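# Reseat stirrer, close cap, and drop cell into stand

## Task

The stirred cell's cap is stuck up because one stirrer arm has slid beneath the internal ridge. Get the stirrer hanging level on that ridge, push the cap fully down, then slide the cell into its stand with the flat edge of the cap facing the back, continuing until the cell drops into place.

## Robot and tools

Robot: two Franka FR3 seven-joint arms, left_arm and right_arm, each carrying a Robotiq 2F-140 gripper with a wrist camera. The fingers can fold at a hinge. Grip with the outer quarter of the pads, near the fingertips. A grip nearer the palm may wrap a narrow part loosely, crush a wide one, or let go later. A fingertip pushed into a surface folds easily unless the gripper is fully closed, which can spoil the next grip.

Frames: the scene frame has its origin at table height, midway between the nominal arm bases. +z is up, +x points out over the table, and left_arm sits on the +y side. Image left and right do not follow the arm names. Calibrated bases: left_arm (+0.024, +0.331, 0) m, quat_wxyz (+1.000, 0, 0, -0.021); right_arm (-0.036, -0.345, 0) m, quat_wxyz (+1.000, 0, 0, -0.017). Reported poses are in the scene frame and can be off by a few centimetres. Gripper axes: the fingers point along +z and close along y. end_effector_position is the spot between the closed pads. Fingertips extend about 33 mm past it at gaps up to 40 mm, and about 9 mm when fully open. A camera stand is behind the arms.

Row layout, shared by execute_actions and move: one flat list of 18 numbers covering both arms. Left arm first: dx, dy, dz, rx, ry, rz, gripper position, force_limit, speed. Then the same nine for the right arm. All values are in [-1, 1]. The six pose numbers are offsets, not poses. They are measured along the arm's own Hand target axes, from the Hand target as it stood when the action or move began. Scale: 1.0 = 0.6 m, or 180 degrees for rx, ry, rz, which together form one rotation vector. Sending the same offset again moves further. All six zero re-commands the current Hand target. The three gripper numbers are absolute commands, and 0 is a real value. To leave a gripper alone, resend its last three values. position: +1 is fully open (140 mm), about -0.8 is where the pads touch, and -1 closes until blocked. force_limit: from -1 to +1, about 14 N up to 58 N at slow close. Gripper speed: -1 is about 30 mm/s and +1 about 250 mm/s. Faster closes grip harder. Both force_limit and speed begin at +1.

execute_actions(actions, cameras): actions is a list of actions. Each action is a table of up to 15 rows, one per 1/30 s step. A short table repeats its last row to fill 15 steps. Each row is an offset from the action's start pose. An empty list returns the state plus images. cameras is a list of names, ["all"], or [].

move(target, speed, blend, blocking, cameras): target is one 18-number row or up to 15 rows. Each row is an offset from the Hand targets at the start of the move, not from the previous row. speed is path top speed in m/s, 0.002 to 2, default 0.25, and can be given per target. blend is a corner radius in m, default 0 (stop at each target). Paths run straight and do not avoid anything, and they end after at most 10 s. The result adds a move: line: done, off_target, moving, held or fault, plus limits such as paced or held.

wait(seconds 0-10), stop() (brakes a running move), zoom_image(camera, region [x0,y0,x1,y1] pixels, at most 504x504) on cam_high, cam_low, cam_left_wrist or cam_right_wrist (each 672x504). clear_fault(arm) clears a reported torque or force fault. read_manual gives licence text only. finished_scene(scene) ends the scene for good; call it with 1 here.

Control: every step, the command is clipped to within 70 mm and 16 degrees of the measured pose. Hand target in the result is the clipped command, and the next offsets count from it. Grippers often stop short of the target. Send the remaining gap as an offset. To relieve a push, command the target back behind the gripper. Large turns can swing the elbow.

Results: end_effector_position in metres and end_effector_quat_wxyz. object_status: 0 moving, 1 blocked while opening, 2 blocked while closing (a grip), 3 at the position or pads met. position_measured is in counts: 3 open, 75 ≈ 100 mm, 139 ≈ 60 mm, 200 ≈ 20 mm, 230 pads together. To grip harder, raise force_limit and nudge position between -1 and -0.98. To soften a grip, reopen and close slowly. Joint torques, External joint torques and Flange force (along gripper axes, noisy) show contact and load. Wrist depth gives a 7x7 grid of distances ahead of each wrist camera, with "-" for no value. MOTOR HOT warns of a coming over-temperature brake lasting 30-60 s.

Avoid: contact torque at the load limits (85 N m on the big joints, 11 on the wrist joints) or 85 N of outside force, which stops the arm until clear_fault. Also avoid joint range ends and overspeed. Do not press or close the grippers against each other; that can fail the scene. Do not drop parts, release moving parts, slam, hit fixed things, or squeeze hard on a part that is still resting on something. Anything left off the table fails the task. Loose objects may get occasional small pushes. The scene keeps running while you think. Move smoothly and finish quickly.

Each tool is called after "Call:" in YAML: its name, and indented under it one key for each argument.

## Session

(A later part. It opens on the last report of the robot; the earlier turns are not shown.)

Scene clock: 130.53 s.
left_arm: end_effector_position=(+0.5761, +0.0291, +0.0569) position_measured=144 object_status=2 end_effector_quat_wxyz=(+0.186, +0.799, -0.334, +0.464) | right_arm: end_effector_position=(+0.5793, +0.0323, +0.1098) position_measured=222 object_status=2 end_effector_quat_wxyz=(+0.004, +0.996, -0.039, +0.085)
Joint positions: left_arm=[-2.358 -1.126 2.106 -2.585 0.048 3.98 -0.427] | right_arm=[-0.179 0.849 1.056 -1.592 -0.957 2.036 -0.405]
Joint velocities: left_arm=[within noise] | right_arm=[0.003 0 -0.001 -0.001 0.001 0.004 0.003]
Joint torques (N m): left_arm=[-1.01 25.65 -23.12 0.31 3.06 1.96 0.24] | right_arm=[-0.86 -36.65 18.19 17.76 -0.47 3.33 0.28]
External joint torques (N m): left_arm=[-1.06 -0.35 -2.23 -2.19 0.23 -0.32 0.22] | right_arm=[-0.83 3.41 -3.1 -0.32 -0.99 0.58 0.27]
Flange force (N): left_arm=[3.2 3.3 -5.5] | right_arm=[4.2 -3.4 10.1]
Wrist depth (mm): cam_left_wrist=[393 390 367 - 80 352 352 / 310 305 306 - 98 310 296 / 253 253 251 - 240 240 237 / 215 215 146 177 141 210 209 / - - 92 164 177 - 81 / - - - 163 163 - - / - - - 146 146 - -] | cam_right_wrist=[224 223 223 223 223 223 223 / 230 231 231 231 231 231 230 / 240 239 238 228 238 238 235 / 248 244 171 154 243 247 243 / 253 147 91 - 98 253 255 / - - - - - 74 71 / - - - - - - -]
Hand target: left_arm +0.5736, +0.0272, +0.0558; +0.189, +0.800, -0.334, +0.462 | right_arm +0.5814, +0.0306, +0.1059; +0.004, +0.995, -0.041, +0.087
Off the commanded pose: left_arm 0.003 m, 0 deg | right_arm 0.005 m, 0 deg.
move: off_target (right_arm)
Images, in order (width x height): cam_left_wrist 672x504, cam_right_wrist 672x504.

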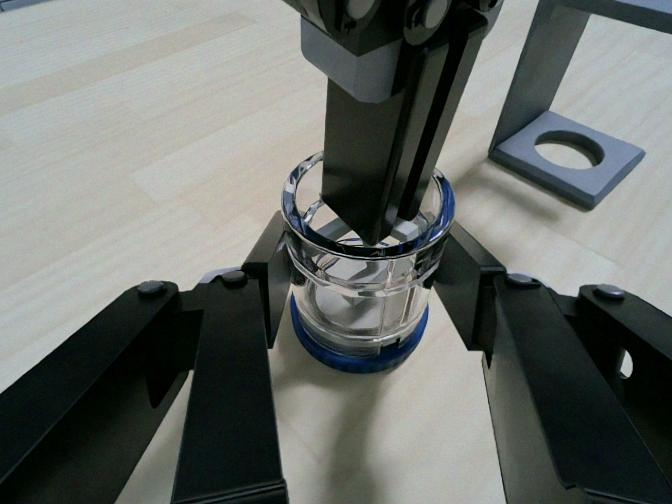

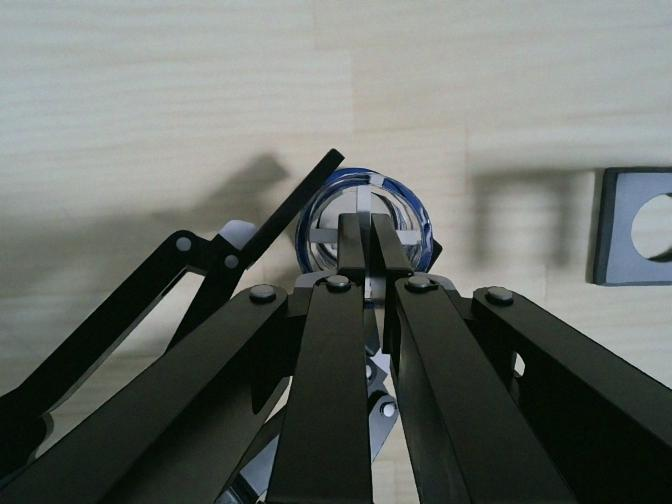

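Call:
move:
  target:
    - [0,0,0,0,0,0,-1,-1,-1,-0.001,0,-0.0045,0,0,0,-1,-1,-1]
    - [0,0,0,0,0,0,-1,-1,-1,-0.001,0,-0.0045,0,0,0,-0.78,-1,-1]
  speed: 0.02
  cameras: ["cam_left_wrist","cam_right_wrist"]

Call:
zoom_image:
  camera: "cam_left_wrist"
  region: [280, 180, 460, 320]

Call:
zoom_image:
  camera: "cam_right_wrist"
  region: [270, 130, 470, 300]

Scene clock: 132.20 s.
left_arm: end_effector_position=(+0.5762, +0.0293, +0.0568) position_measured=144 object_status=2 end_effector_quat_wxyz=(+0.187, +0.800, -0.333, +0.464) | right_arm: end_effector_position=(+0.5793, +0.0324, +0.1101) position_measured=222 object_status=2 end_effector_quat_wxyz=(+0.004, +0.996, -0.039, +0.086)
Joint positions: left_arm=[-2.358 -1.126 2.106 -2.585 0.048 3.98 -0.428] | right_arm=[-0.18 0.847 1.056 -1.594 -0.957 2.038 -0.404]
Joint torques (N m): left_arm=[-0.72 25.72 -22.85 0.85 3.13 1.91 0.13] | right_arm=[-1.54 -38.06 19.35 17.37 0.42 2.89 0.27]
External joint torques (N m): left_arm=[-0.76 -0.27 -1.95 -1.63 0.3 -0.38 0.11] | right_arm=[-1.65 2.07 -2.04 -0.73 -0.11 0.13 0.27]
Flange force (N): left_arm=[2.8 1.8 -4.4] | right_arm=[-0.9 2.8 4.7]
Wrist depth (mm): cam_left_wrist=[390 390 369 - - 357 352 / 307 306 304 - 98 312 296 / 253 253 252 - 240 237 237 / 214 214 146 131 141 211 209 / - - 92 - 175 - - / - - - 164 163 - - / - - - 146 146 - -] | cam_right_wrist=[225 224 225 224 223 223 223 / 232 231 231 231 230 231 231 / 239 239 239 227 238 239 237 / 248 245 171 176 243 247 243 / 253 147 91 - 98 251 254 / - - - - - 73 71 / - - - - - - -]
Hand target: left_arm +0.5736, +0.0272, +0.0558; +0.189, +0.800, -0.334, +0.462 | right_arm +0.5803, +0.0307, +0.1085; +0.004, +0.995, -0.041, +0.087
Off the commanded pose: left_arm 0.003 m, 0 deg | right_arm 0.003 m, 0 deg.
move: done
Images, in order (width x height): cam_left_wrist 672x504, cam_right_wrist 672x504.

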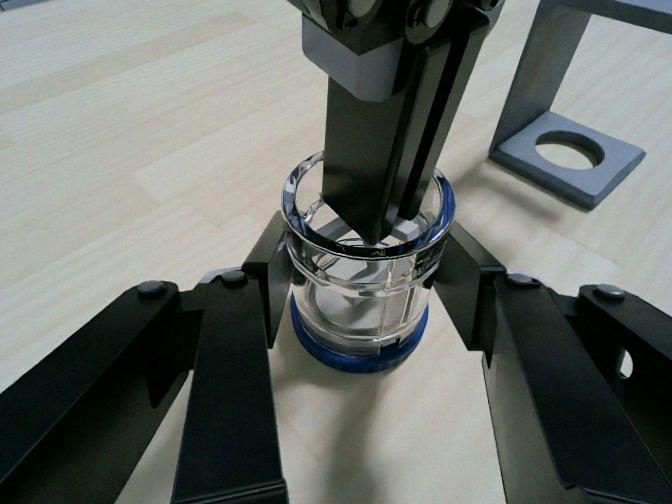

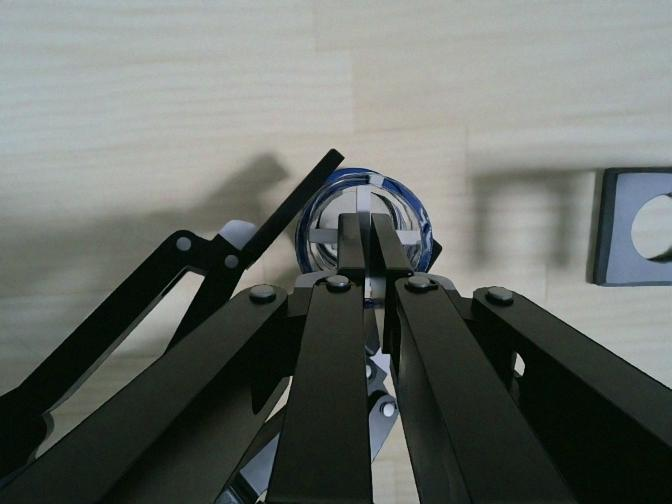

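Scaled by 2.800 from the camera's 672x504 image, which has a finer 960x720 frame.

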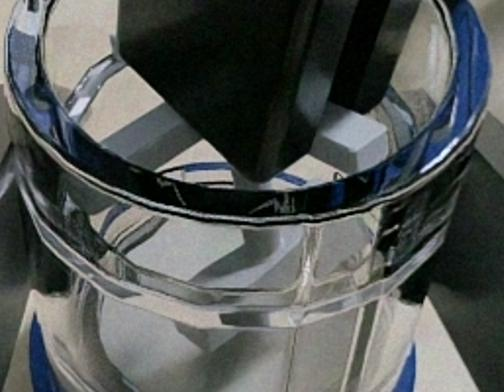

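Scaled by 2.520 from the camera's 672x504 image, which has a finer 960x720 frame.

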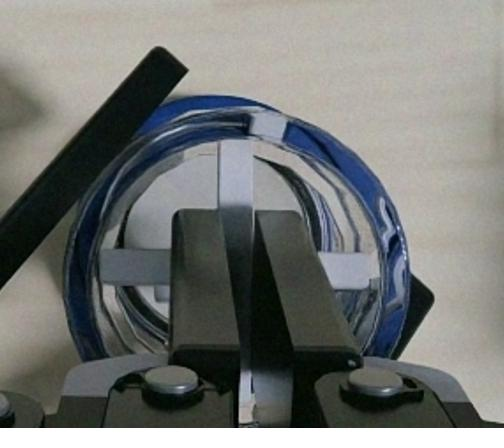

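Call:
move:
  target: [0,0,0,0,0,0,-1,-1,-1,0,0,0,0,0,0,-0.70,-1,-1]
  speed: 0.02
  cameras: ["cam_left_wrist","cam_right_wrist"]

Call:
zoom_image:
  camera: "cam_left_wrist"
  region: [280, 180, 460, 320]

Call:
zoom_image:
  camera: "cam_right_wrist"
  region: [270, 130, 470, 300]

Scene clock: 132.90 s.
left_arm: end_effector_position=(+0.5760, +0.0292, +0.0568) position_measured=144 object_status=2 end_effector_quat_wxyz=(+0.187, +0.800, -0.333, +0.463) | right_arm: end_effector_position=(+0.5797, +0.0312, +0.1092) position_measured=217 object_status=3 end_effector_quat_wxyz=(+0.004, +0.996, -0.040, +0.086)
Joint positions: left_arm=[-2.358 -1.126 2.106 -2.585 0.048 3.98 -0.428] | right_arm=[-0.18 0.847 1.054 -1.594 -0.957 2.039 -0.404]
Joint torques (N m): left_arm=[-0.09 25.69 -22.29 1.02 2.62 1.99 0.09] | right_arm=[-0.93 -39.03 20.39 17.7 0.66 2.82 0.3]
External joint torques (N m): left_arm=[-0.02 -0.27 -1.35 -1.42 -0.22 -0.29 0.07] | right_arm=[-1 1.11 -0.95 -0.4 0.14 0.06 0.3]
Flange force (N): left_arm=[2.6 0.9 -5.0] | right_arm=[-1.1 1.9 2.1]
Wrist depth (mm): cam_left_wrist=[389 389 - - 84 351 354 / 307 307 305 - 98 293 296 / 253 251 252 - 239 238 236 / 215 214 146 175 148 210 210 / - - 92 - 170 - - / - - - 163 162 - - / - - - 147 146 - -] | cam_right_wrist=[222 223 223 223 223 224 223 / 230 230 230 230 230 230 230 / 239 238 238 234 237 238 234 / 246 243 171 138 243 246 243 / 252 148 91 - - 94 253 / - - - - - 75 71 / - - - - - - -]
Hand target: left_arm +0.5736, +0.0272, +0.0558; +0.189, +0.800, -0.334, +0.462 | right_arm +0.5803, +0.0307, +0.1085; +0.004, +0.995, -0.041, +0.087
Off the commanded pose: left_arm 0.003 m, 0 deg | right_arm 0.001 m, 0 deg.
move: done
Images, in order (width x height): cam_left_wrist 672x504, cam_right_wrist 672x504.

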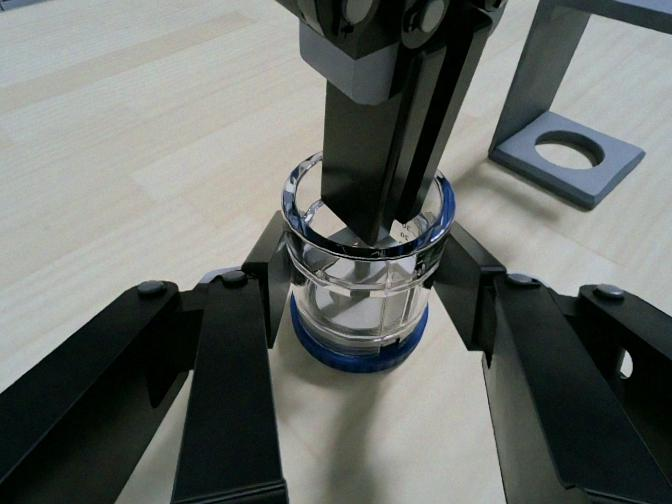

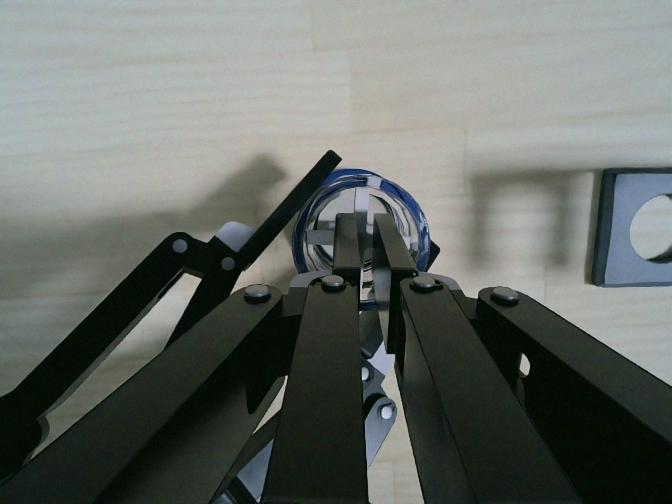

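Scaled by 2.800 from the camera's 672x504 image, which has a finer 960x720 frame.

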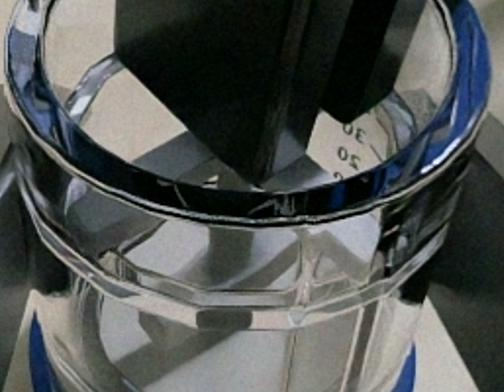

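Scaled by 2.520 from the camera's 672x504 image, which has a finer 960x720 frame.

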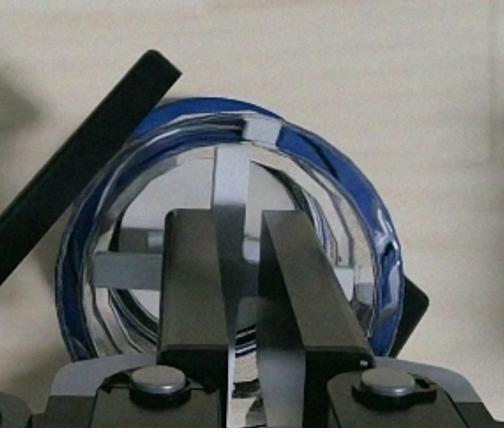

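Call:
move:
  target:
    - [0,0,0,0,0,0,-1,-1,-1,0,0.0,0,0,0,0,-0.66,-1,-1]
    - [0,0,0,0,0,0,-1,-1,-1,0.0,0,-0.082,0,0,0,-0.66,-1,-1]
  speed: 0.06
  cameras: ["cam_left_wrist","cam_right_wrist"]

Call:
zoom_image:
  camera: "cam_left_wrist"
  region: [280, 140, 460, 380]

Call:
zoom_image:
  camera: "cam_right_wrist"
  region: [270, 130, 470, 300]

Scene clock: 135.00 s.
left_arm: end_effector_position=(+0.5760, +0.0292, +0.0568) position_measured=144 object_status=2 end_effector_quat_wxyz=(+0.187, +0.800, -0.333, +0.463) | right_arm: end_effector_position=(+0.5722, +0.0322, +0.1561) position_measured=213 object_status=3 end_effector_quat_wxyz=(+0.003, +0.995, -0.043, +0.088)
Joint positions: left_arm=[-2.358 -1.126 2.106 -2.585 0.048 3.98 -0.428] | right_arm=[-0.215 0.786 1.118 -1.594 -0.909 1.98 -0.416]
Joint velocities: left_arm=[within noise] | right_arm=[0 0.001 0.001 -0.001 0 -0.004 -0.002]
Joint torques (N m): left_arm=[-0.04 25.71 -22.28 1.01 2.62 1.99 0.12] | right_arm=[-1.08 -36.89 20.47 19.25 0.99 2.2 -0.03]
External joint torques (N m): left_arm=[0.03 -0.21 -1.37 -1.38 -0.21 -0.28 0.09] | right_arm=[-1.04 0.9 -0.18 0.37 0.49 -0.55 -0.03]
Flange force (N): left_arm=[2.7 0.7 -5.1] | right_arm=[2.1 0.4 -0.7]
Wrist depth (mm): cam_left_wrist=[388 391 386 - 84 331 355 / 309 306 304 281 278 287 296 / 254 252 252 258 248 240 238 / 215 214 146 - 148 210 210 / - - 92 - 173 - 81 / - - - 164 163 - - / - - - 146 146 - -] | cam_right_wrist=[269 268 266 268 267 267 267 / 276 277 277 276 276 276 276 / 287 286 285 275 285 284 281 / 296 294 208 136 293 293 286 / 302 181 91 98 - 87 301 / - - - - - 76 71 / - - - - - - -]
Hand target: left_arm +0.5736, +0.0272, +0.0558; +0.189, +0.800, -0.334, +0.462 | right_arm +0.5718, +0.0314, +0.1569; +0.004, +0.995, -0.041, +0.087
Off the commanded pose: left_arm 0.003 m, 0 deg | right_arm 0.001 m, 0 deg.
move: done
Images, in order (width x height): cam_left_wrist 672x504, cam_right_wrist 672x504.

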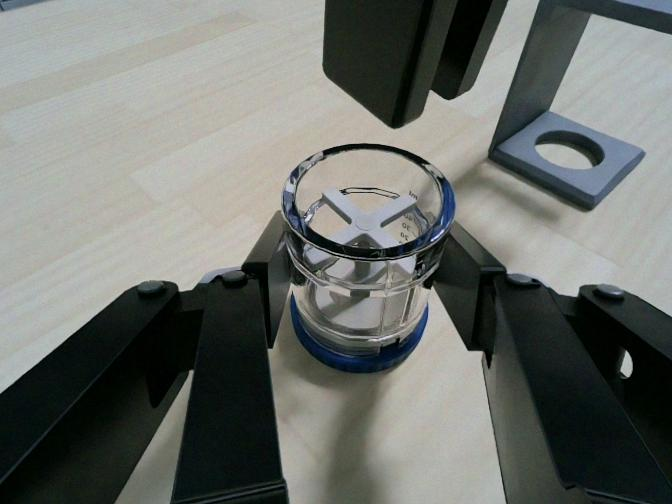

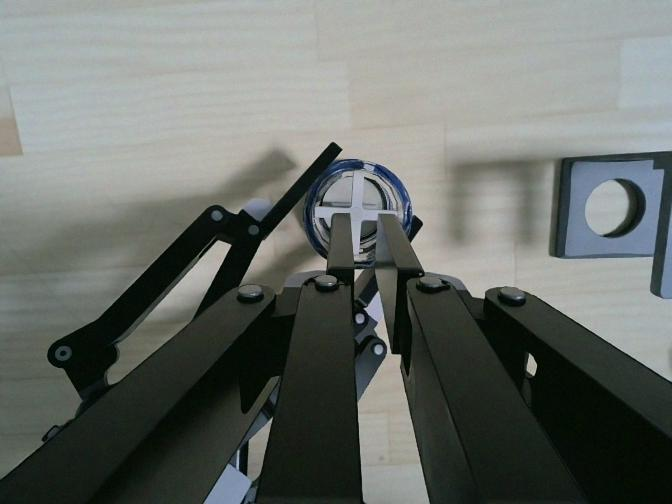

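Scaled by 2.100 from the camera's 672x504 image, which has a finer 960x720 frame.

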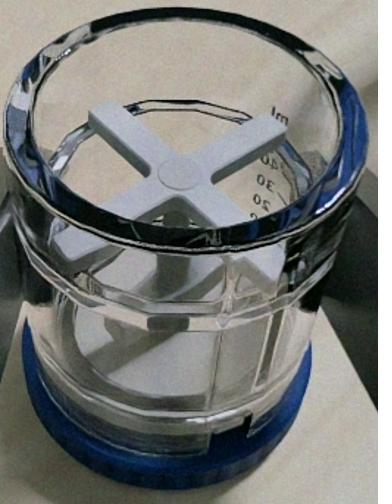

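Scaled by 2.520 from the camera's 672x504 image, which has a finer 960x720 frame.

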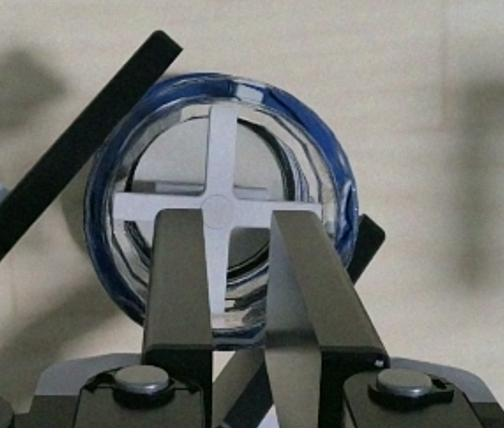

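Call:
move:
  target:
    - [0,0,0,0,0,0,-1,-1,-1,0.0203,0,-0.115,0,0,0,-0.66,-1,-1]
    - [0,0,0,0,0,0,-1,-1,-1,-0.1427,0.485,-0.1013,0.0025,-0.0555,-0.0261,-0.4,-1,-1]
  speed: [0.12,0.22]
  blend: [0.03,0]
  cameras: ["cam_left_wrist","cam_right_wrist","cam_high"]

Scene clock: 139.53 s.
left_arm: end_effector_position=(+0.5760, +0.0292, +0.0568) position_measured=144 object_status=2 end_effector_quat_wxyz=(+0.187, +0.800, -0.333, +0.463) | right_arm: end_effector_position=(+0.4541, -0.2500, +0.2026) position_measured=179 object_status=0 end_effector_quat_wxyz=(-0.001, +1.000, -0.004, +0.000)
Joint positions: left_arm=[-2.358 -1.126 2.106 -2.585 0.048 3.98 -0.428] | right_arm=[-1.39 0.77 1.821 -2.203 -0.778 1.862 -0.799]
Joint torques (N m): left_arm=[-0.09 25.68 -22.28 0.97 2.62 1.99 0.11] | right_arm=[-1.14 -11.2 20.39 17.72 0.94 2.31 -0.08]
External joint torques (N m): left_arm=[-0.07 -0.28 -1.39 -1.46 -0.2 -0.28 0.08] | right_arm=[-1.05 0.14 0.06 -0.34 0.17 -0.32 -0.08]
Flange force (N): left_arm=[2.6 1.0 -5.1] | right_arm=[-4.7 3.0 -1.3]
Wrist depth (mm): cam_left_wrist=[390 390 388 384 381 369 356 / 308 306 305 303 301 271 297 / 253 252 250 257 249 238 239 / 215 214 145 - 161 211 210 / - - 92 164 167 - 81 / - - - 163 162 - - / - - - 147 146 - -] | cam_right_wrist=[303 298 301 299 298 296 294 / 323 320 318 316 315 313 311 / 342 340 339 325 335 331 330 / 367 364 358 356 169 353 351 / 388 - 90 384 118 95 366 / - - - 413 - - 74 / - - - 449 - - -]
Hand target: left_arm +0.5736, +0.0272, +0.0558; +0.189, +0.800, -0.334, +0.462 | right_arm +0.4533, -0.2507, +0.2022; +0.000, +1.000, +0.000, +0.000
Off the commanded pose: left_arm 0.003 m, 0 deg | right_arm 0.001 m, 0 deg.
move: done
Images, in order (width x height): cam_high 672x504, cam_left_wrist 672x504, cam_right_wrist 672x504.

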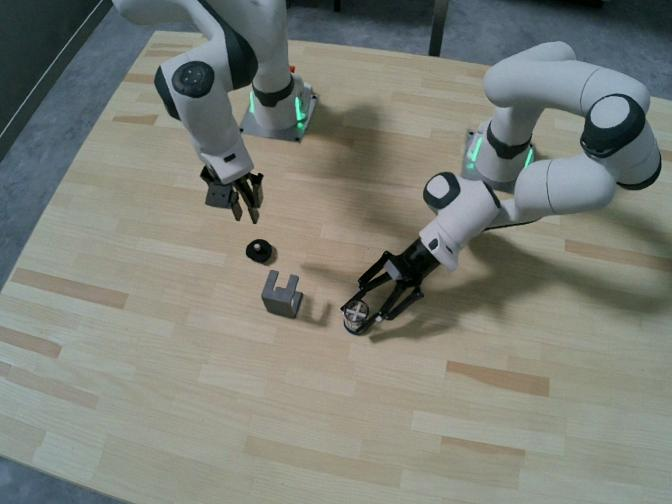

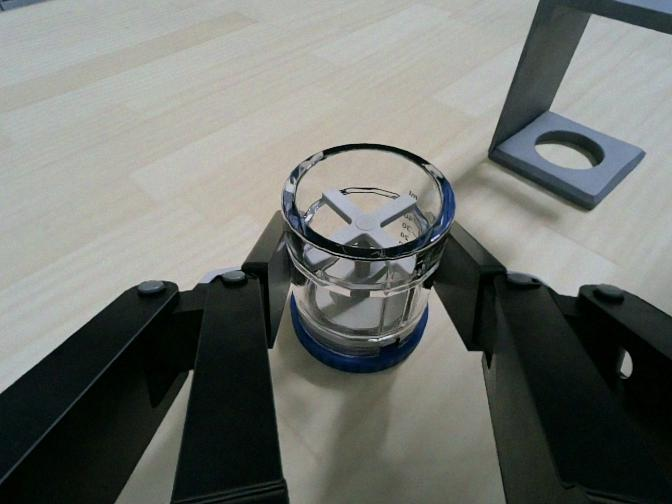

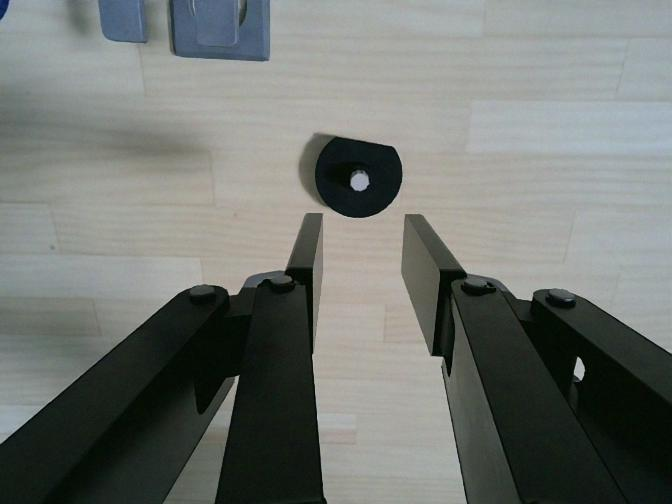

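Call:
zoom_image:
  camera: "cam_right_wrist"
  region: [90, 0, 420, 230]

Call:
zoom_image:
  camera: "cam_high"
  region: [230, 220, 400, 350]

Scaled by 1.527 from the camera's 672x504 image, which has a finer 960x720 frame.

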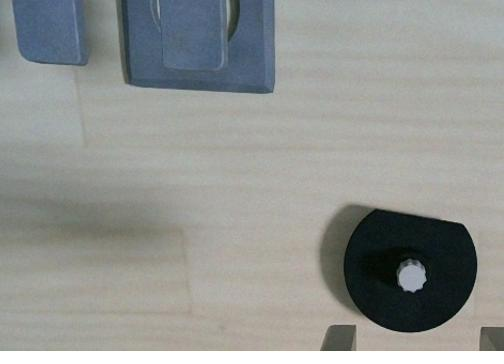

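Scaled by 2.965 from the camera's 672x504 image, which has a finer 960x720 frame.

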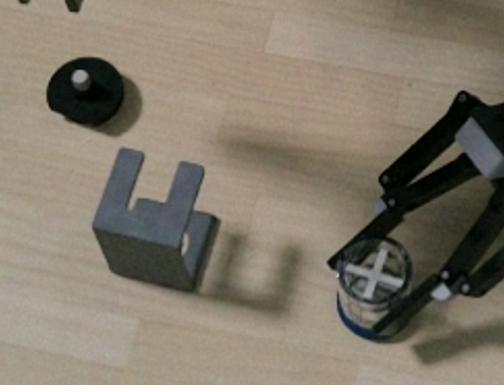

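Call:
move:
  target: [0,0,0,0,0,0,-1,-1,-1,0.014,0.008,0.125,0,0,0,-0.4,-1,-1]
  speed: 0.12
  cameras: ["cam_right_wrist"]

Call:
zoom_image:
  camera: "cam_right_wrist"
  region: [210, 120, 490, 330]

Scene clock: 142.20 s.
left_arm: end_effector_position=(+0.5760, +0.0292, +0.0568) position_measured=144 object_status=2 end_effector_quat_wxyz=(+0.187, +0.800, -0.333, +0.463) | right_arm: end_effector_position=(+0.4605, -0.2559, +0.1274) position_measured=179 object_status=3 end_effector_quat_wxyz=(+0.000, +1.000, +0.002, -0.002)
Joint positions: left_arm=[-2.358 -1.126 2.106 -2.585 0.048 3.98 -0.428] | right_arm=[-1.299 0.773 1.626 -2.261 -0.876 2.009 -0.784]
Joint velocities: left_arm=[within noise] | right_arm=[0 -0.001 0 0.001 0 0.005 0.002]
Joint torques (N m): left_arm=[-0.07 25.73 -22.3 0.99 2.61 1.99 0.13] | right_arm=[-0.03 -14.52 20 16.46 0.59 2.7 0.32]
External joint torques (N m): left_arm=[-0.03 -0.24 -1.36 -1.42 -0.23 -0.29 0.1] | right_arm=[-0.06 0.19 -0.85 0.18 -0.13 0.07 0.32]
Flange force (N): left_arm=[2.6 0.9 -5.1] | right_arm=[2.5 -0.8 2.6]
Wrist depth (mm): cam_left_wrist=[390 389 386 386 381 369 353 / 306 306 304 304 300 288 296 / 254 251 251 258 250 239 243 / 215 215 146 - 161 211 210 / - - 92 - 164 - 81 / - - - 163 163 - - / - - - 146 146 - -] | cam_right_wrist=[233 229 231 230 229 227 227 / 248 247 246 244 243 241 240 / 264 263 261 247 258 256 255 / 282 281 277 282 169 274 273 / 299 - 90 297 118 95 284 / - - - 321 - - 74 / - - - 347 - - -]
Hand target: left_arm +0.5736, +0.0272, +0.0558; +0.189, +0.800, -0.334, +0.462 | right_arm +0.4616, -0.2555, +0.1272; +0.000, +1.000, +0.000, +0.000
Off the commanded pose: left_arm 0.003 m, 0 deg | right_arm 0.001 m, 0 deg.
move: done
Images, in order (width x height): cam_right_wrist 672x504.

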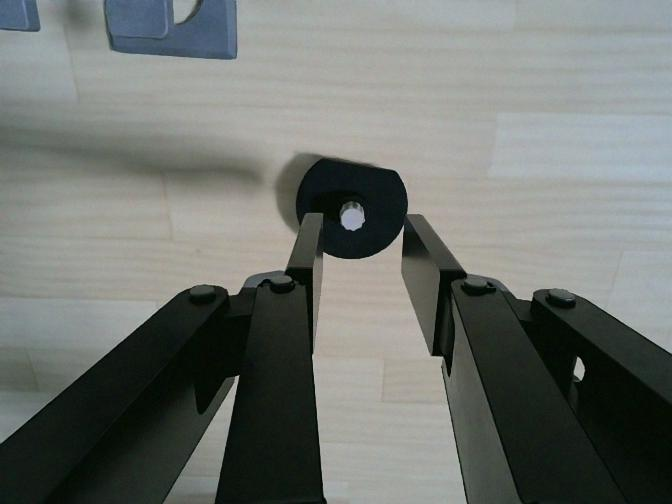

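Scaled by 1.800 from the camera's 672x504 image, which has a finer 960x720 frame.

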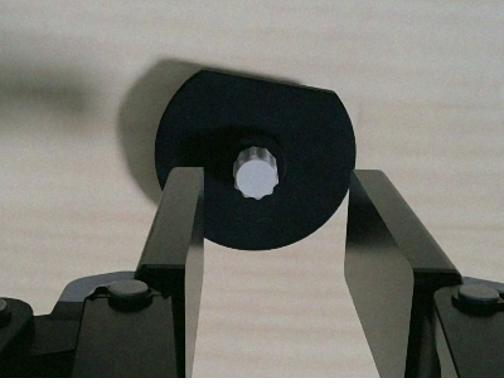

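Call:
move:
  target: [0,0,0,0,0,0,-1,-1,-1,0.0095,-0.006,0.055,0,0,0,-0.4,-1,-1]
  speed: 0.1
  cameras: ["cam_right_wrist"]

Call:
zoom_image:
  camera: "cam_right_wrist"
  region: [210, 120, 490, 330]

Scene clock: 143.70 s.
left_arm: end_effector_position=(+0.5760, +0.0292, +0.0568) position_measured=144 object_status=2 end_effector_quat_wxyz=(+0.187, +0.800, -0.333, +0.463) | right_arm: end_effector_position=(+0.4660, -0.2522, +0.0942) position_measured=179 object_status=3 end_effector_quat_wxyz=(+0.000, +1.000, +0.002, -0.002)
Joint positions: left_arm=[-2.358 -1.126 2.106 -2.585 0.048 3.98 -0.428] | right_arm=[-1.219 0.774 1.516 -2.262 -0.92 2.074 -0.764]
Joint velocities: left_arm=[within noise] | right_arm=[0 0.001 0 0 -0.001 0.004 0.003]
Joint torques (N m): left_arm=[-0.08 25.7 -22.31 1.01 2.61 1.99 0.1] | right_arm=[-0.06 -16.66 19.99 15.51 0.53 2.68 0.22]
External joint torques (N m): left_arm=[-0.22 -0.32 -1.48 -1.5 -0.21 -0.3 0.07] | right_arm=[-0.09 0.36 -0.98 0.05 -0.17 0.05 0.22]
Flange force (N): left_arm=[2.8 1.3 -4.8] | right_arm=[2.3 -0.6 3.3]
Wrist depth (mm): cam_left_wrist=[391 390 387 385 381 366 355 / 309 307 306 304 300 303 296 / 252 252 251 258 249 240 237 / 215 214 146 - 161 210 210 / - - 92 - 173 - - / - - - 163 163 - - / - - - 147 146 - -] | cam_right_wrist=[205 197 198 200 199 199 197 / 215 214 213 212 212 210 209 / 230 228 227 221 222 223 222 / 245 244 239 214 170 238 236 / 259 84 90 258 118 95 246 / - - - 279 - - 74 / - - - 302 - - -]
Hand target: left_arm +0.5736, +0.0272, +0.0558; +0.189, +0.800, -0.334, +0.462 | right_arm +0.4673, -0.2519, +0.0942; +0.000, +1.000, +0.000, +0.000
Off the commanded pose: left_arm 0.003 m, 0 deg | right_arm 0.001 m, 0 deg.
move: done
Images, in order (width x height): cam_right_wrist 672x504.

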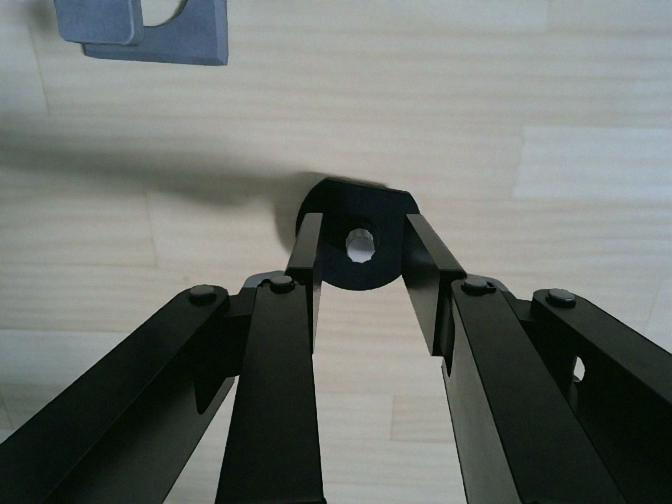

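Scaled by 1.800 from the camera's 672x504 image, which has a finer 960x720 frame.

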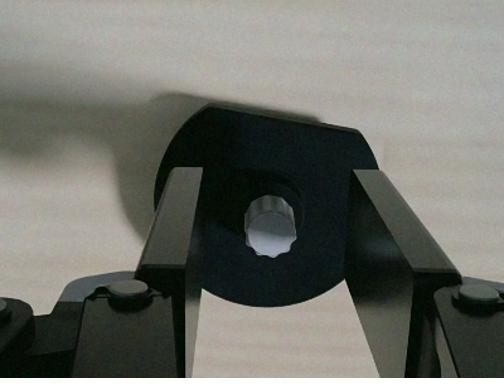

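Call:
move:
  target:
    - [0,0,0,0,0,0,-1,-1,-1,-0.005,-0.002,0.0375,0,0,0,-0.4,-1,-1]
    - [0,0,0,0,0,0,-1,-1,-1,-0.005,-0.002,0.0375,0,0,0,-1,-1,-1]
  speed: 0.06
  cameras: ["cam_right_wrist"]

Call:
wait:
  seconds: 0.5
  cameras: ["cam_right_wrist"]

Scene clock: 146.97 s.
left_arm: end_effector_position=(+0.5760, +0.0292, +0.0568) position_measured=144 object_status=2 end_effector_quat_wxyz=(+0.187, +0.800, -0.333, +0.463) | right_arm: end_effector_position=(+0.4642, -0.2512, +0.0722) position_measured=210 object_status=0 end_effector_quat_wxyz=(-0.001, +1.000, +0.001, -0.001)
Joint positions: left_arm=[-2.358 -1.126 2.106 -2.585 0.048 3.98 -0.428] | right_arm=[-1.186 0.774 1.456 -2.279 -0.952 2.123 -0.743]
Joint torques (N m): left_arm=[-0.07 25.68 -22.31 1 2.62 1.99 0.08] | right_arm=[0.02 -17.77 19.47 14.22 0.65 2.7 0.29]
External joint torques (N m): left_arm=[-0.04 -0.31 -1.41 -1.39 -0.21 -0.29 0.05] | right_arm=[0.08 0.23 -1.31 -0.69 -0.03 0.05 0.29]
Flange force (N): left_arm=[2.6 0.9 -4.9] | right_arm=[0.8 -0.9 4.7]
Wrist depth (mm): cam_left_wrist=[392 392 390 386 380 343 351 / 310 306 304 304 301 271 298 / 253 252 252 259 250 243 235 / 216 214 146 173 148 210 210 / - - 92 - 174 - - / - - - 164 162 - - / - - - 147 146 - -] | cam_right_wrist=[185 177 179 180 179 179 178 / 194 194 193 191 190 189 188 / 207 206 204 199 201 200 200 / 221 220 218 170 212 214 212 / 237 229 91 205 - 95 225 / - - - - - - 71 / - - - - - - -]
Hand target: left_arm +0.5736, +0.0272, +0.0558; +0.189, +0.800, -0.334, +0.462 | right_arm +0.4643, -0.2507, +0.0717; +0.000, +1.000, +0.000, +0.000
Off the commanded pose: left_arm 0.003 m, 0 deg | right_arm 0.001 m, 0 deg.
move: done
Images, in order (width x height): cam_right_wrist 672x504.

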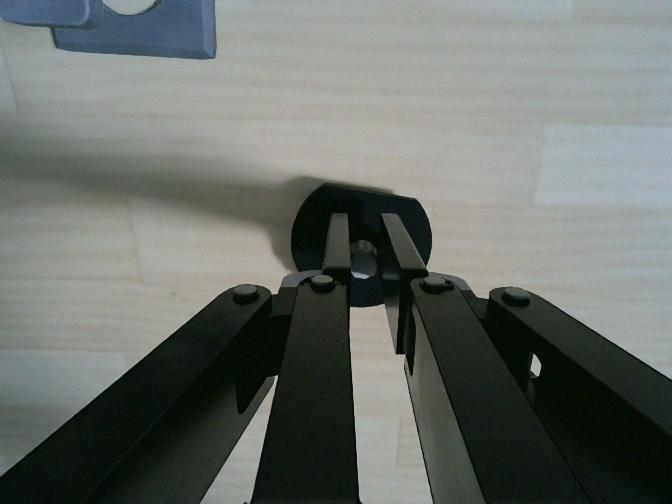

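Scene clock: 147.47 s.
left_arm: end_effector_position=(+0.5760, +0.0292, +0.0568) position_measured=144 object_status=2 end_effector_quat_wxyz=(+0.187, +0.800, -0.333, +0.463) | right_arm: end_effector_position=(+0.4642, -0.2512, +0.0722) position_measured=210 object_status=2 end_effector_quat_wxyz=(-0.001, +1.000, +0.001, -0.001)
Joint positions: left_arm=[-2.358 -1.126 2.106 -2.585 0.048 3.98 -0.428] | right_arm=[-1.186 0.774 1.456 -2.279 -0.952 2.123 -0.743]
Joint torques (N m): left_arm=[-0.07 25.69 -22.3 1.04 2.6 1.98 0.1] | right_arm=[-0.03 -17.74 19.59 14.18 0.64 2.69 0.34]
External joint torques (N m): left_arm=[-0.14 -0.41 -1.35 -1.48 -0.23 -0.31 0.07] | right_arm=[-0.15 0.29 -1.27 -0.58 -0.04 0.06 0.34]
Flange force (N): left_arm=[2.3 1.2 -4.7] | right_arm=[0.4 -0.5 4.2]
Wrist depth (mm): cam_left_wrist=[390 388 388 384 382 340 353 / 306 306 304 304 303 272 296 / 254 252 252 258 249 241 242 / 215 215 145 - 161 210 209 / - - 92 - 161 - 81 / - - - 163 163 - - / - - - 147 146 - -] | cam_right_wrist=[185 178 179 181 180 179 178 / 195 193 192 191 190 189 188 / 207 205 205 199 200 201 200 / 221 220 218 183 211 214 213 / 236 230 91 205 - 95 225 / - - - - - - 71 / - - - - - - -]
Hand target: left_arm +0.5736, +0.0272, +0.0558; +0.189, +0.800, -0.334, +0.462 | right_arm +0.4643, -0.2507, +0.0717; +0.000, +1.000, +0.000, +0.000
Tool commands: left_gripper/position=-1.0 left_gripper/force_limit=-1.0 left_gripper/speed=-1.0 right_gripper/position=-1.0 right_gripper/force_limit=-1.0 right_gripper/speed=-1.0
Off the commanded pose: left_arm 0.003 m, 0 deg | right_arm 0.001 m, 0 deg.
wait: 0.50 s; at rest by 0.17 s
Images, in order (width x height): cam_right_wrist 672x504.

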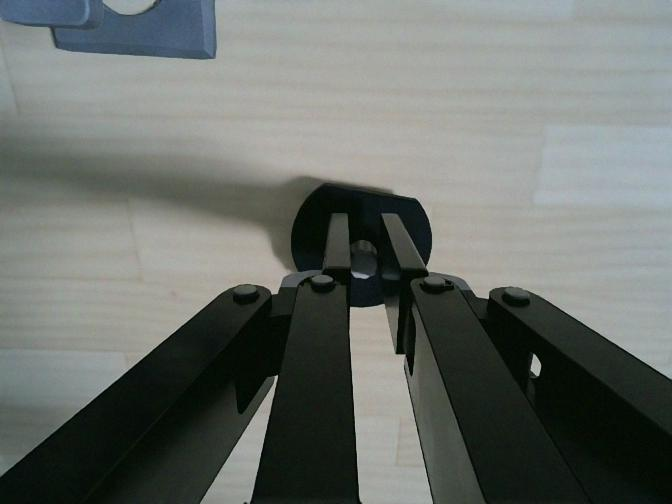

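Call:
move:
  target:
    - [0,0,0,0,0,0,-1,-1,-1,0,0,-0.18,0,0,0,-1,-1,-1]
    - [0,0,0,0,0,0,-1,-1,-1,0.01,-0.19,-0.20,0,0,0,-1,-1,-1]
  speed: [0.08,0.2]
  blend: [0.02,0]
  cameras: ["cam_right_wrist","cam_left_wrist"]

Call:
zoom_image:
  camera: "cam_right_wrist"
  region: [220, 0, 520, 280]

Scene clock: 150.67 s.
left_arm: end_effector_position=(+0.5760, +0.0292, +0.0568) position_measured=144 object_status=2 end_effector_quat_wxyz=(+0.187, +0.800, -0.333, +0.463) | right_arm: end_effector_position=(+0.4699, -0.1374, +0.1909) position_measured=210 object_status=2 end_effector_quat_wxyz=(+0.001, +1.000, +0.004, +0.000)
Joint positions: left_arm=[-2.358 -1.126 2.106 -2.585 0.048 3.98 -0.428] | right_arm=[-1.001 0.664 1.618 -2.064 -0.716 1.923 -0.69]
Joint velocities: left_arm=[within noise] | right_arm=[0 0.001 0 -0.001 0.002 0 0.006]
Joint torques (N m): left_arm=[-0.08 25.72 -22.27 1.02 2.62 1.98 0.12] | right_arm=[-0.05 -15.97 18.86 20.02 1.33 2.46 0.26]
External joint torques (N m): left_arm=[0.04 -0.25 -1.34 -1.33 -0.22 -0.28 0.09] | right_arm=[-0.06 -0.4 -0.64 0.97 0.59 -0.17 0.26]
Flange force (N): left_arm=[2.6 0.7 -4.9] | right_arm=[4.8 -2.7 -1.0]
Wrist depth (mm): cam_left_wrist=[390 389 388 386 381 371 352 / 309 306 304 304 301 273 297 / 253 253 250 259 248 248 244 / 215 214 145 - 162 211 210 / - - 92 - 168 - 81 / - - - 163 162 - - / - - - 147 146 - -] | cam_right_wrist=[283 286 289 279 273 284 284 / 226 307 307 304 303 301 299 / 327 326 324 318 321 320 318 / 350 349 348 170 335 342 340 / 374 364 91 - - 95 360 / - - - - - - 71 / - - - - - - -]
Hand target: left_arm +0.5736, +0.0272, +0.0558; +0.189, +0.800, -0.334, +0.462 | right_arm +0.4704, -0.1367, +0.1917; +0.000, +1.000, +0.000, +0.000
Off the commanded pose: left_arm 0.003 m, 0 deg | right_arm 0.001 m, 1 deg.
move: done
Images, in order (width x height): cam_left_wrist 672x504, cam_right_wrist 672x504.

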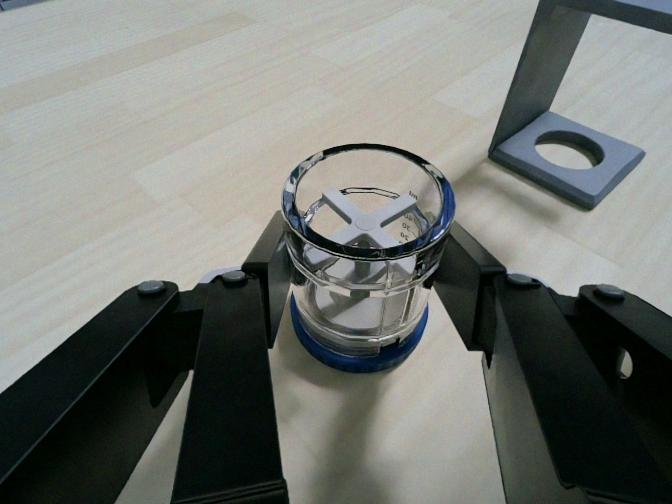

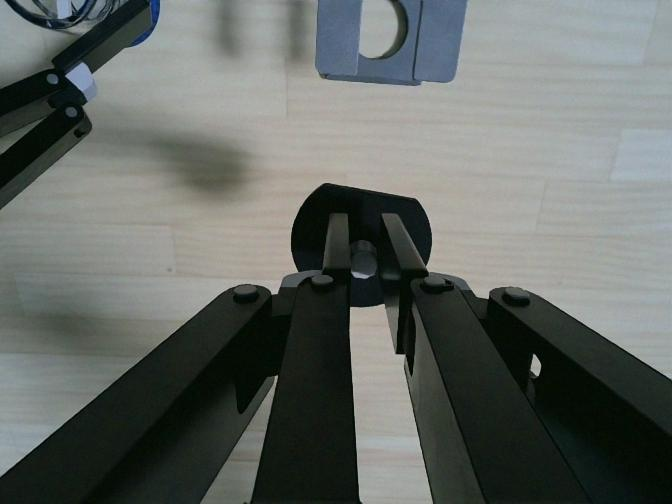

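Scaled by 1.680 from the camera's 672x504 image, which has a finer 960x720 frame.

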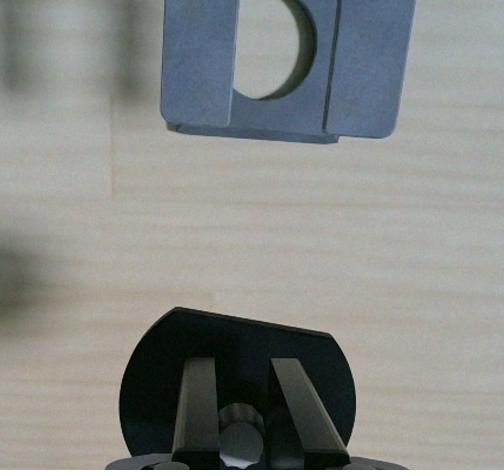

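Call:
move:
  target: [0,0,0,0,0,0,-1,-1,-1,0.196,-0.2778,0.0,0,0,-0.0361,-1,-1,-1]
  speed: 0.15
  cameras: ["cam_right_wrist","cam_left_wrist"]

Call:
zoom_image:
  camera: "cam_right_wrist"
  region: [220, 100, 520, 340]

Scene clock: 153.87 s.
left_arm: end_effector_position=(+0.5760, +0.0292, +0.0568) position_measured=144 object_status=2 end_effector_quat_wxyz=(+0.187, +0.800, -0.333, +0.463) | right_arm: end_effector_position=(+0.5877, +0.0311, +0.1924) position_measured=210 object_status=2 end_effector_quat_wxyz=(-0.002, +0.999, +0.053, +0.000)
Joint positions: left_arm=[-2.358 -1.126 2.106 -2.585 0.048 3.98 -0.428] | right_arm=[-0.088 0.921 1.127 -1.213 -0.807 1.683 -0.782]
Joint velocities: left_arm=[within noise] | right_arm=[0.001 0 0 0 0 -0.001 -0.006]
Joint torques (N m): left_arm=[-0.09 25.65 -22.29 0.99 2.61 1.99 0.11] | right_arm=[-0.04 -44.15 20.11 18 0.84 2.12 -0.07]
External joint torques (N m): left_arm=[-0.06 -0.28 -1.38 -1.4 -0.22 -0.28 0.09] | right_arm=[-0.15 1.34 -0.7 0.87 0.03 -0.54 -0.07]
Flange force (N): left_arm=[2.6 1.0 -4.9] | right_arm=[10.5 -4.6 -1.4]
Wrist depth (mm): cam_left_wrist=[390 388 - - - - 352 / 309 305 291 - 278 - 299 / 253 252 251 258 249 239 240 / 215 214 146 - 148 210 210 / - - 92 163 174 - - / - - - 163 163 - - / - - - 147 146 - -] | cam_right_wrist=[287 286 284 284 282 281 281 / 305 304 302 301 300 298 297 / 324 322 312 189 315 314 311 / 346 336 252 183 331 335 240 / 375 215 91 - - 95 349 / - - - - - - 71 / - - - - - - -]
Hand target: left_arm +0.5736, +0.0272, +0.0558; +0.189, +0.800, -0.334, +0.462 | right_arm +0.5881, +0.0299, +0.1916; +0.000, +0.998, +0.056, +0.000
Off the commanded pose: left_arm 0.003 m, 0 deg | right_arm 0.001 m, 0 deg.
move: done
Images, in order (width x height): cam_left_wrist 672x504, cam_right_wrist 672x504.

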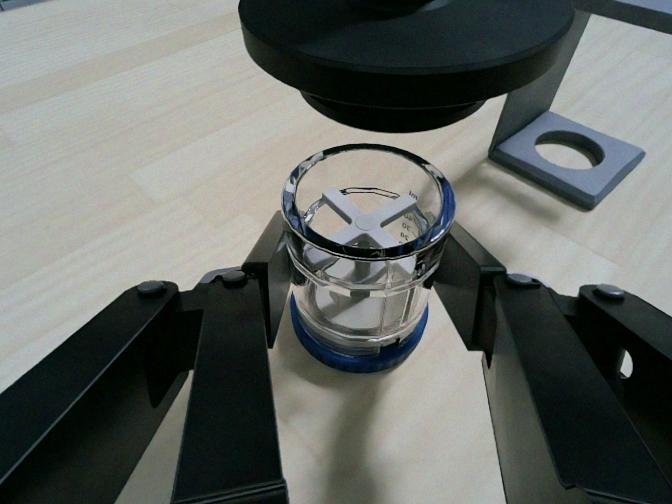

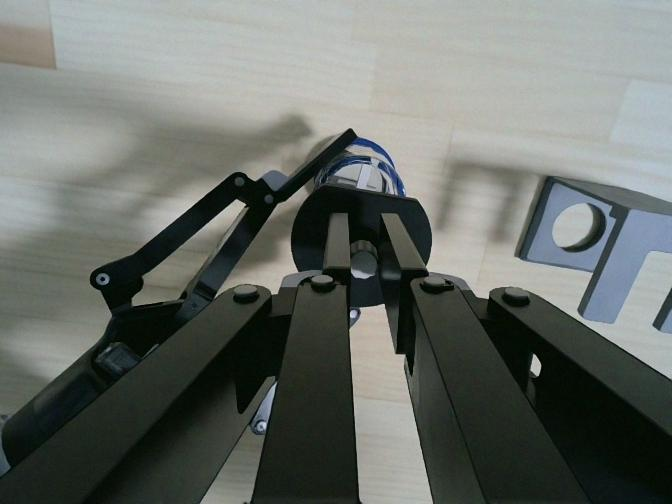

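Scaled by 1.680 from the camera's 672x504 image, which has a finer 960x720 frame.

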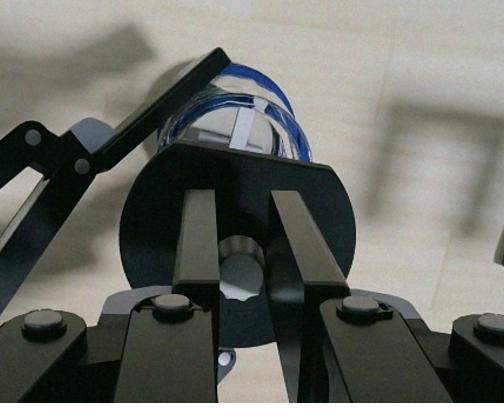

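Call:
move:
  target: [0,0,0,0,0,0,-1,-1,-1,0.0116,0.0013,0.044,0,0,0,-1,-1,-1]
  speed: 0.08
  cameras: ["cam_right_wrist","cam_left_wrist"]

Call:
zoom_image:
  camera: "cam_right_wrist"
  region: [270, 120, 450, 280]

Call:
zoom_image:
  camera: "cam_left_wrist"
  region: [220, 20, 540, 380]

Scene clock: 155.37 s.
left_arm: end_effector_position=(+0.5760, +0.0292, +0.0568) position_measured=144 object_status=2 end_effector_quat_wxyz=(+0.187, +0.800, -0.333, +0.463) | right_arm: end_effector_position=(+0.5940, +0.0287, +0.1654) position_measured=210 object_status=2 end_effector_quat_wxyz=(+0.000, +0.999, +0.053, -0.003)
Joint positions: left_arm=[-2.358 -1.126 2.106 -2.585 0.048 3.98 -0.428] | right_arm=[-0.08 0.958 1.104 -1.213 -0.827 1.711 -0.784]
Joint velocities: left_arm=[within noise] | right_arm=[0 0 0 0 -0.003 0.004 -0.001]
Joint torques (N m): left_arm=[-0.07 25.68 -22.34 1.04 2.61 1.98 0.11] | right_arm=[0 -45.55 20.8 17.19 0.59 2.67 -0.15]
External joint torques (N m): left_arm=[-0.02 -0.33 -1.39 -1.38 -0.24 -0.3 0.08] | right_arm=[0.04 0.77 -0.16 0.35 -0.21 0.06 -0.15]
Flange force (N): left_arm=[2.6 0.9 -4.9] | right_arm=[4.8 -2.0 0.2]
Wrist depth (mm): cam_left_wrist=[390 390 369 - 381 376 339 / 308 306 320 - - 267 295 / 252 252 242 - 234 247 238 / 215 215 145 - 160 211 210 / - - 92 - 162 - 81 / - - - 163 163 - - / - - - 147 146 - -] | cam_right_wrist=[261 260 259 259 258 256 256 / 278 277 276 275 275 273 272 / 295 295 288 267 288 290 286 / 317 308 229 136 303 310 222 / 196 194 91 - - 95 220 / - - - - - - 71 / - - - - - - -]
Hand target: left_arm +0.5736, +0.0272, +0.0558; +0.189, +0.800, -0.334, +0.462 | right_arm +0.5951, +0.0299, +0.1652; +0.000, +0.998, +0.056, +0.000
Off the commanded pose: left_arm 0.003 m, 0 deg | right_arm 0.002 m, 0 deg.
move: done
Images, in order (width x height): cam_left_wrist 672x504, cam_right_wrist 672x504.

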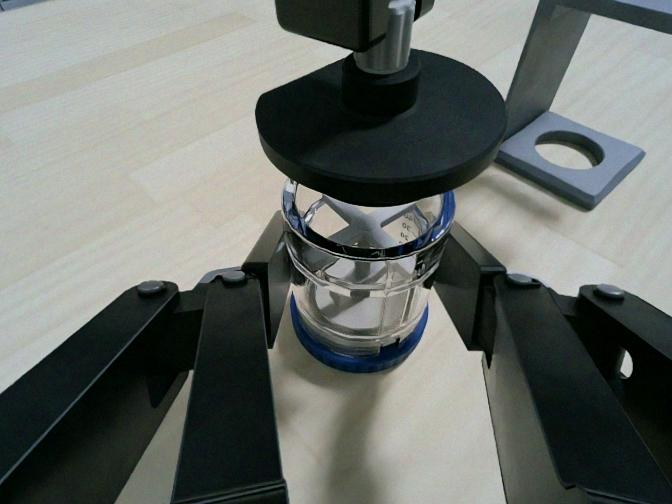

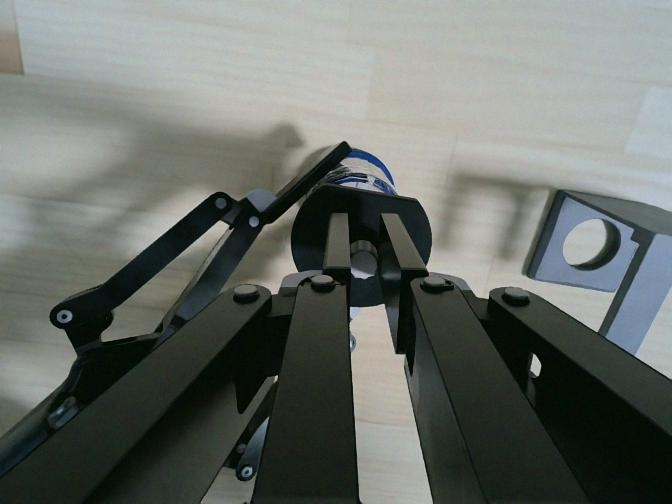

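Scaled by 2.800 from the camera's 672x504 image, which has a finer 960x720 frame.

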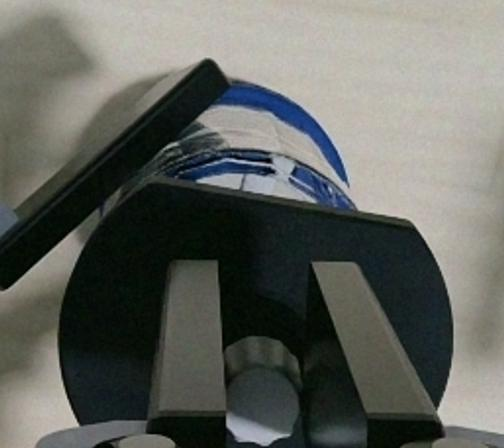

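Scaled by 1.400 from the camera's 672x504 image, which has a finer 960x720 frame.

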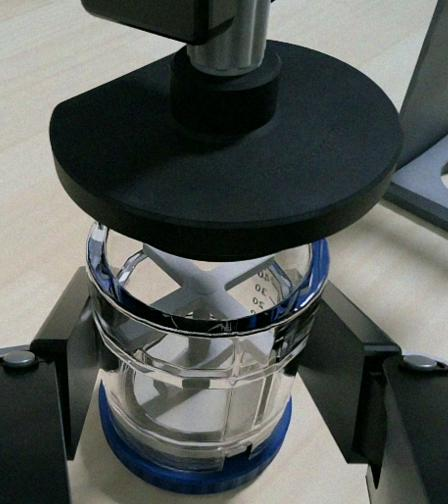

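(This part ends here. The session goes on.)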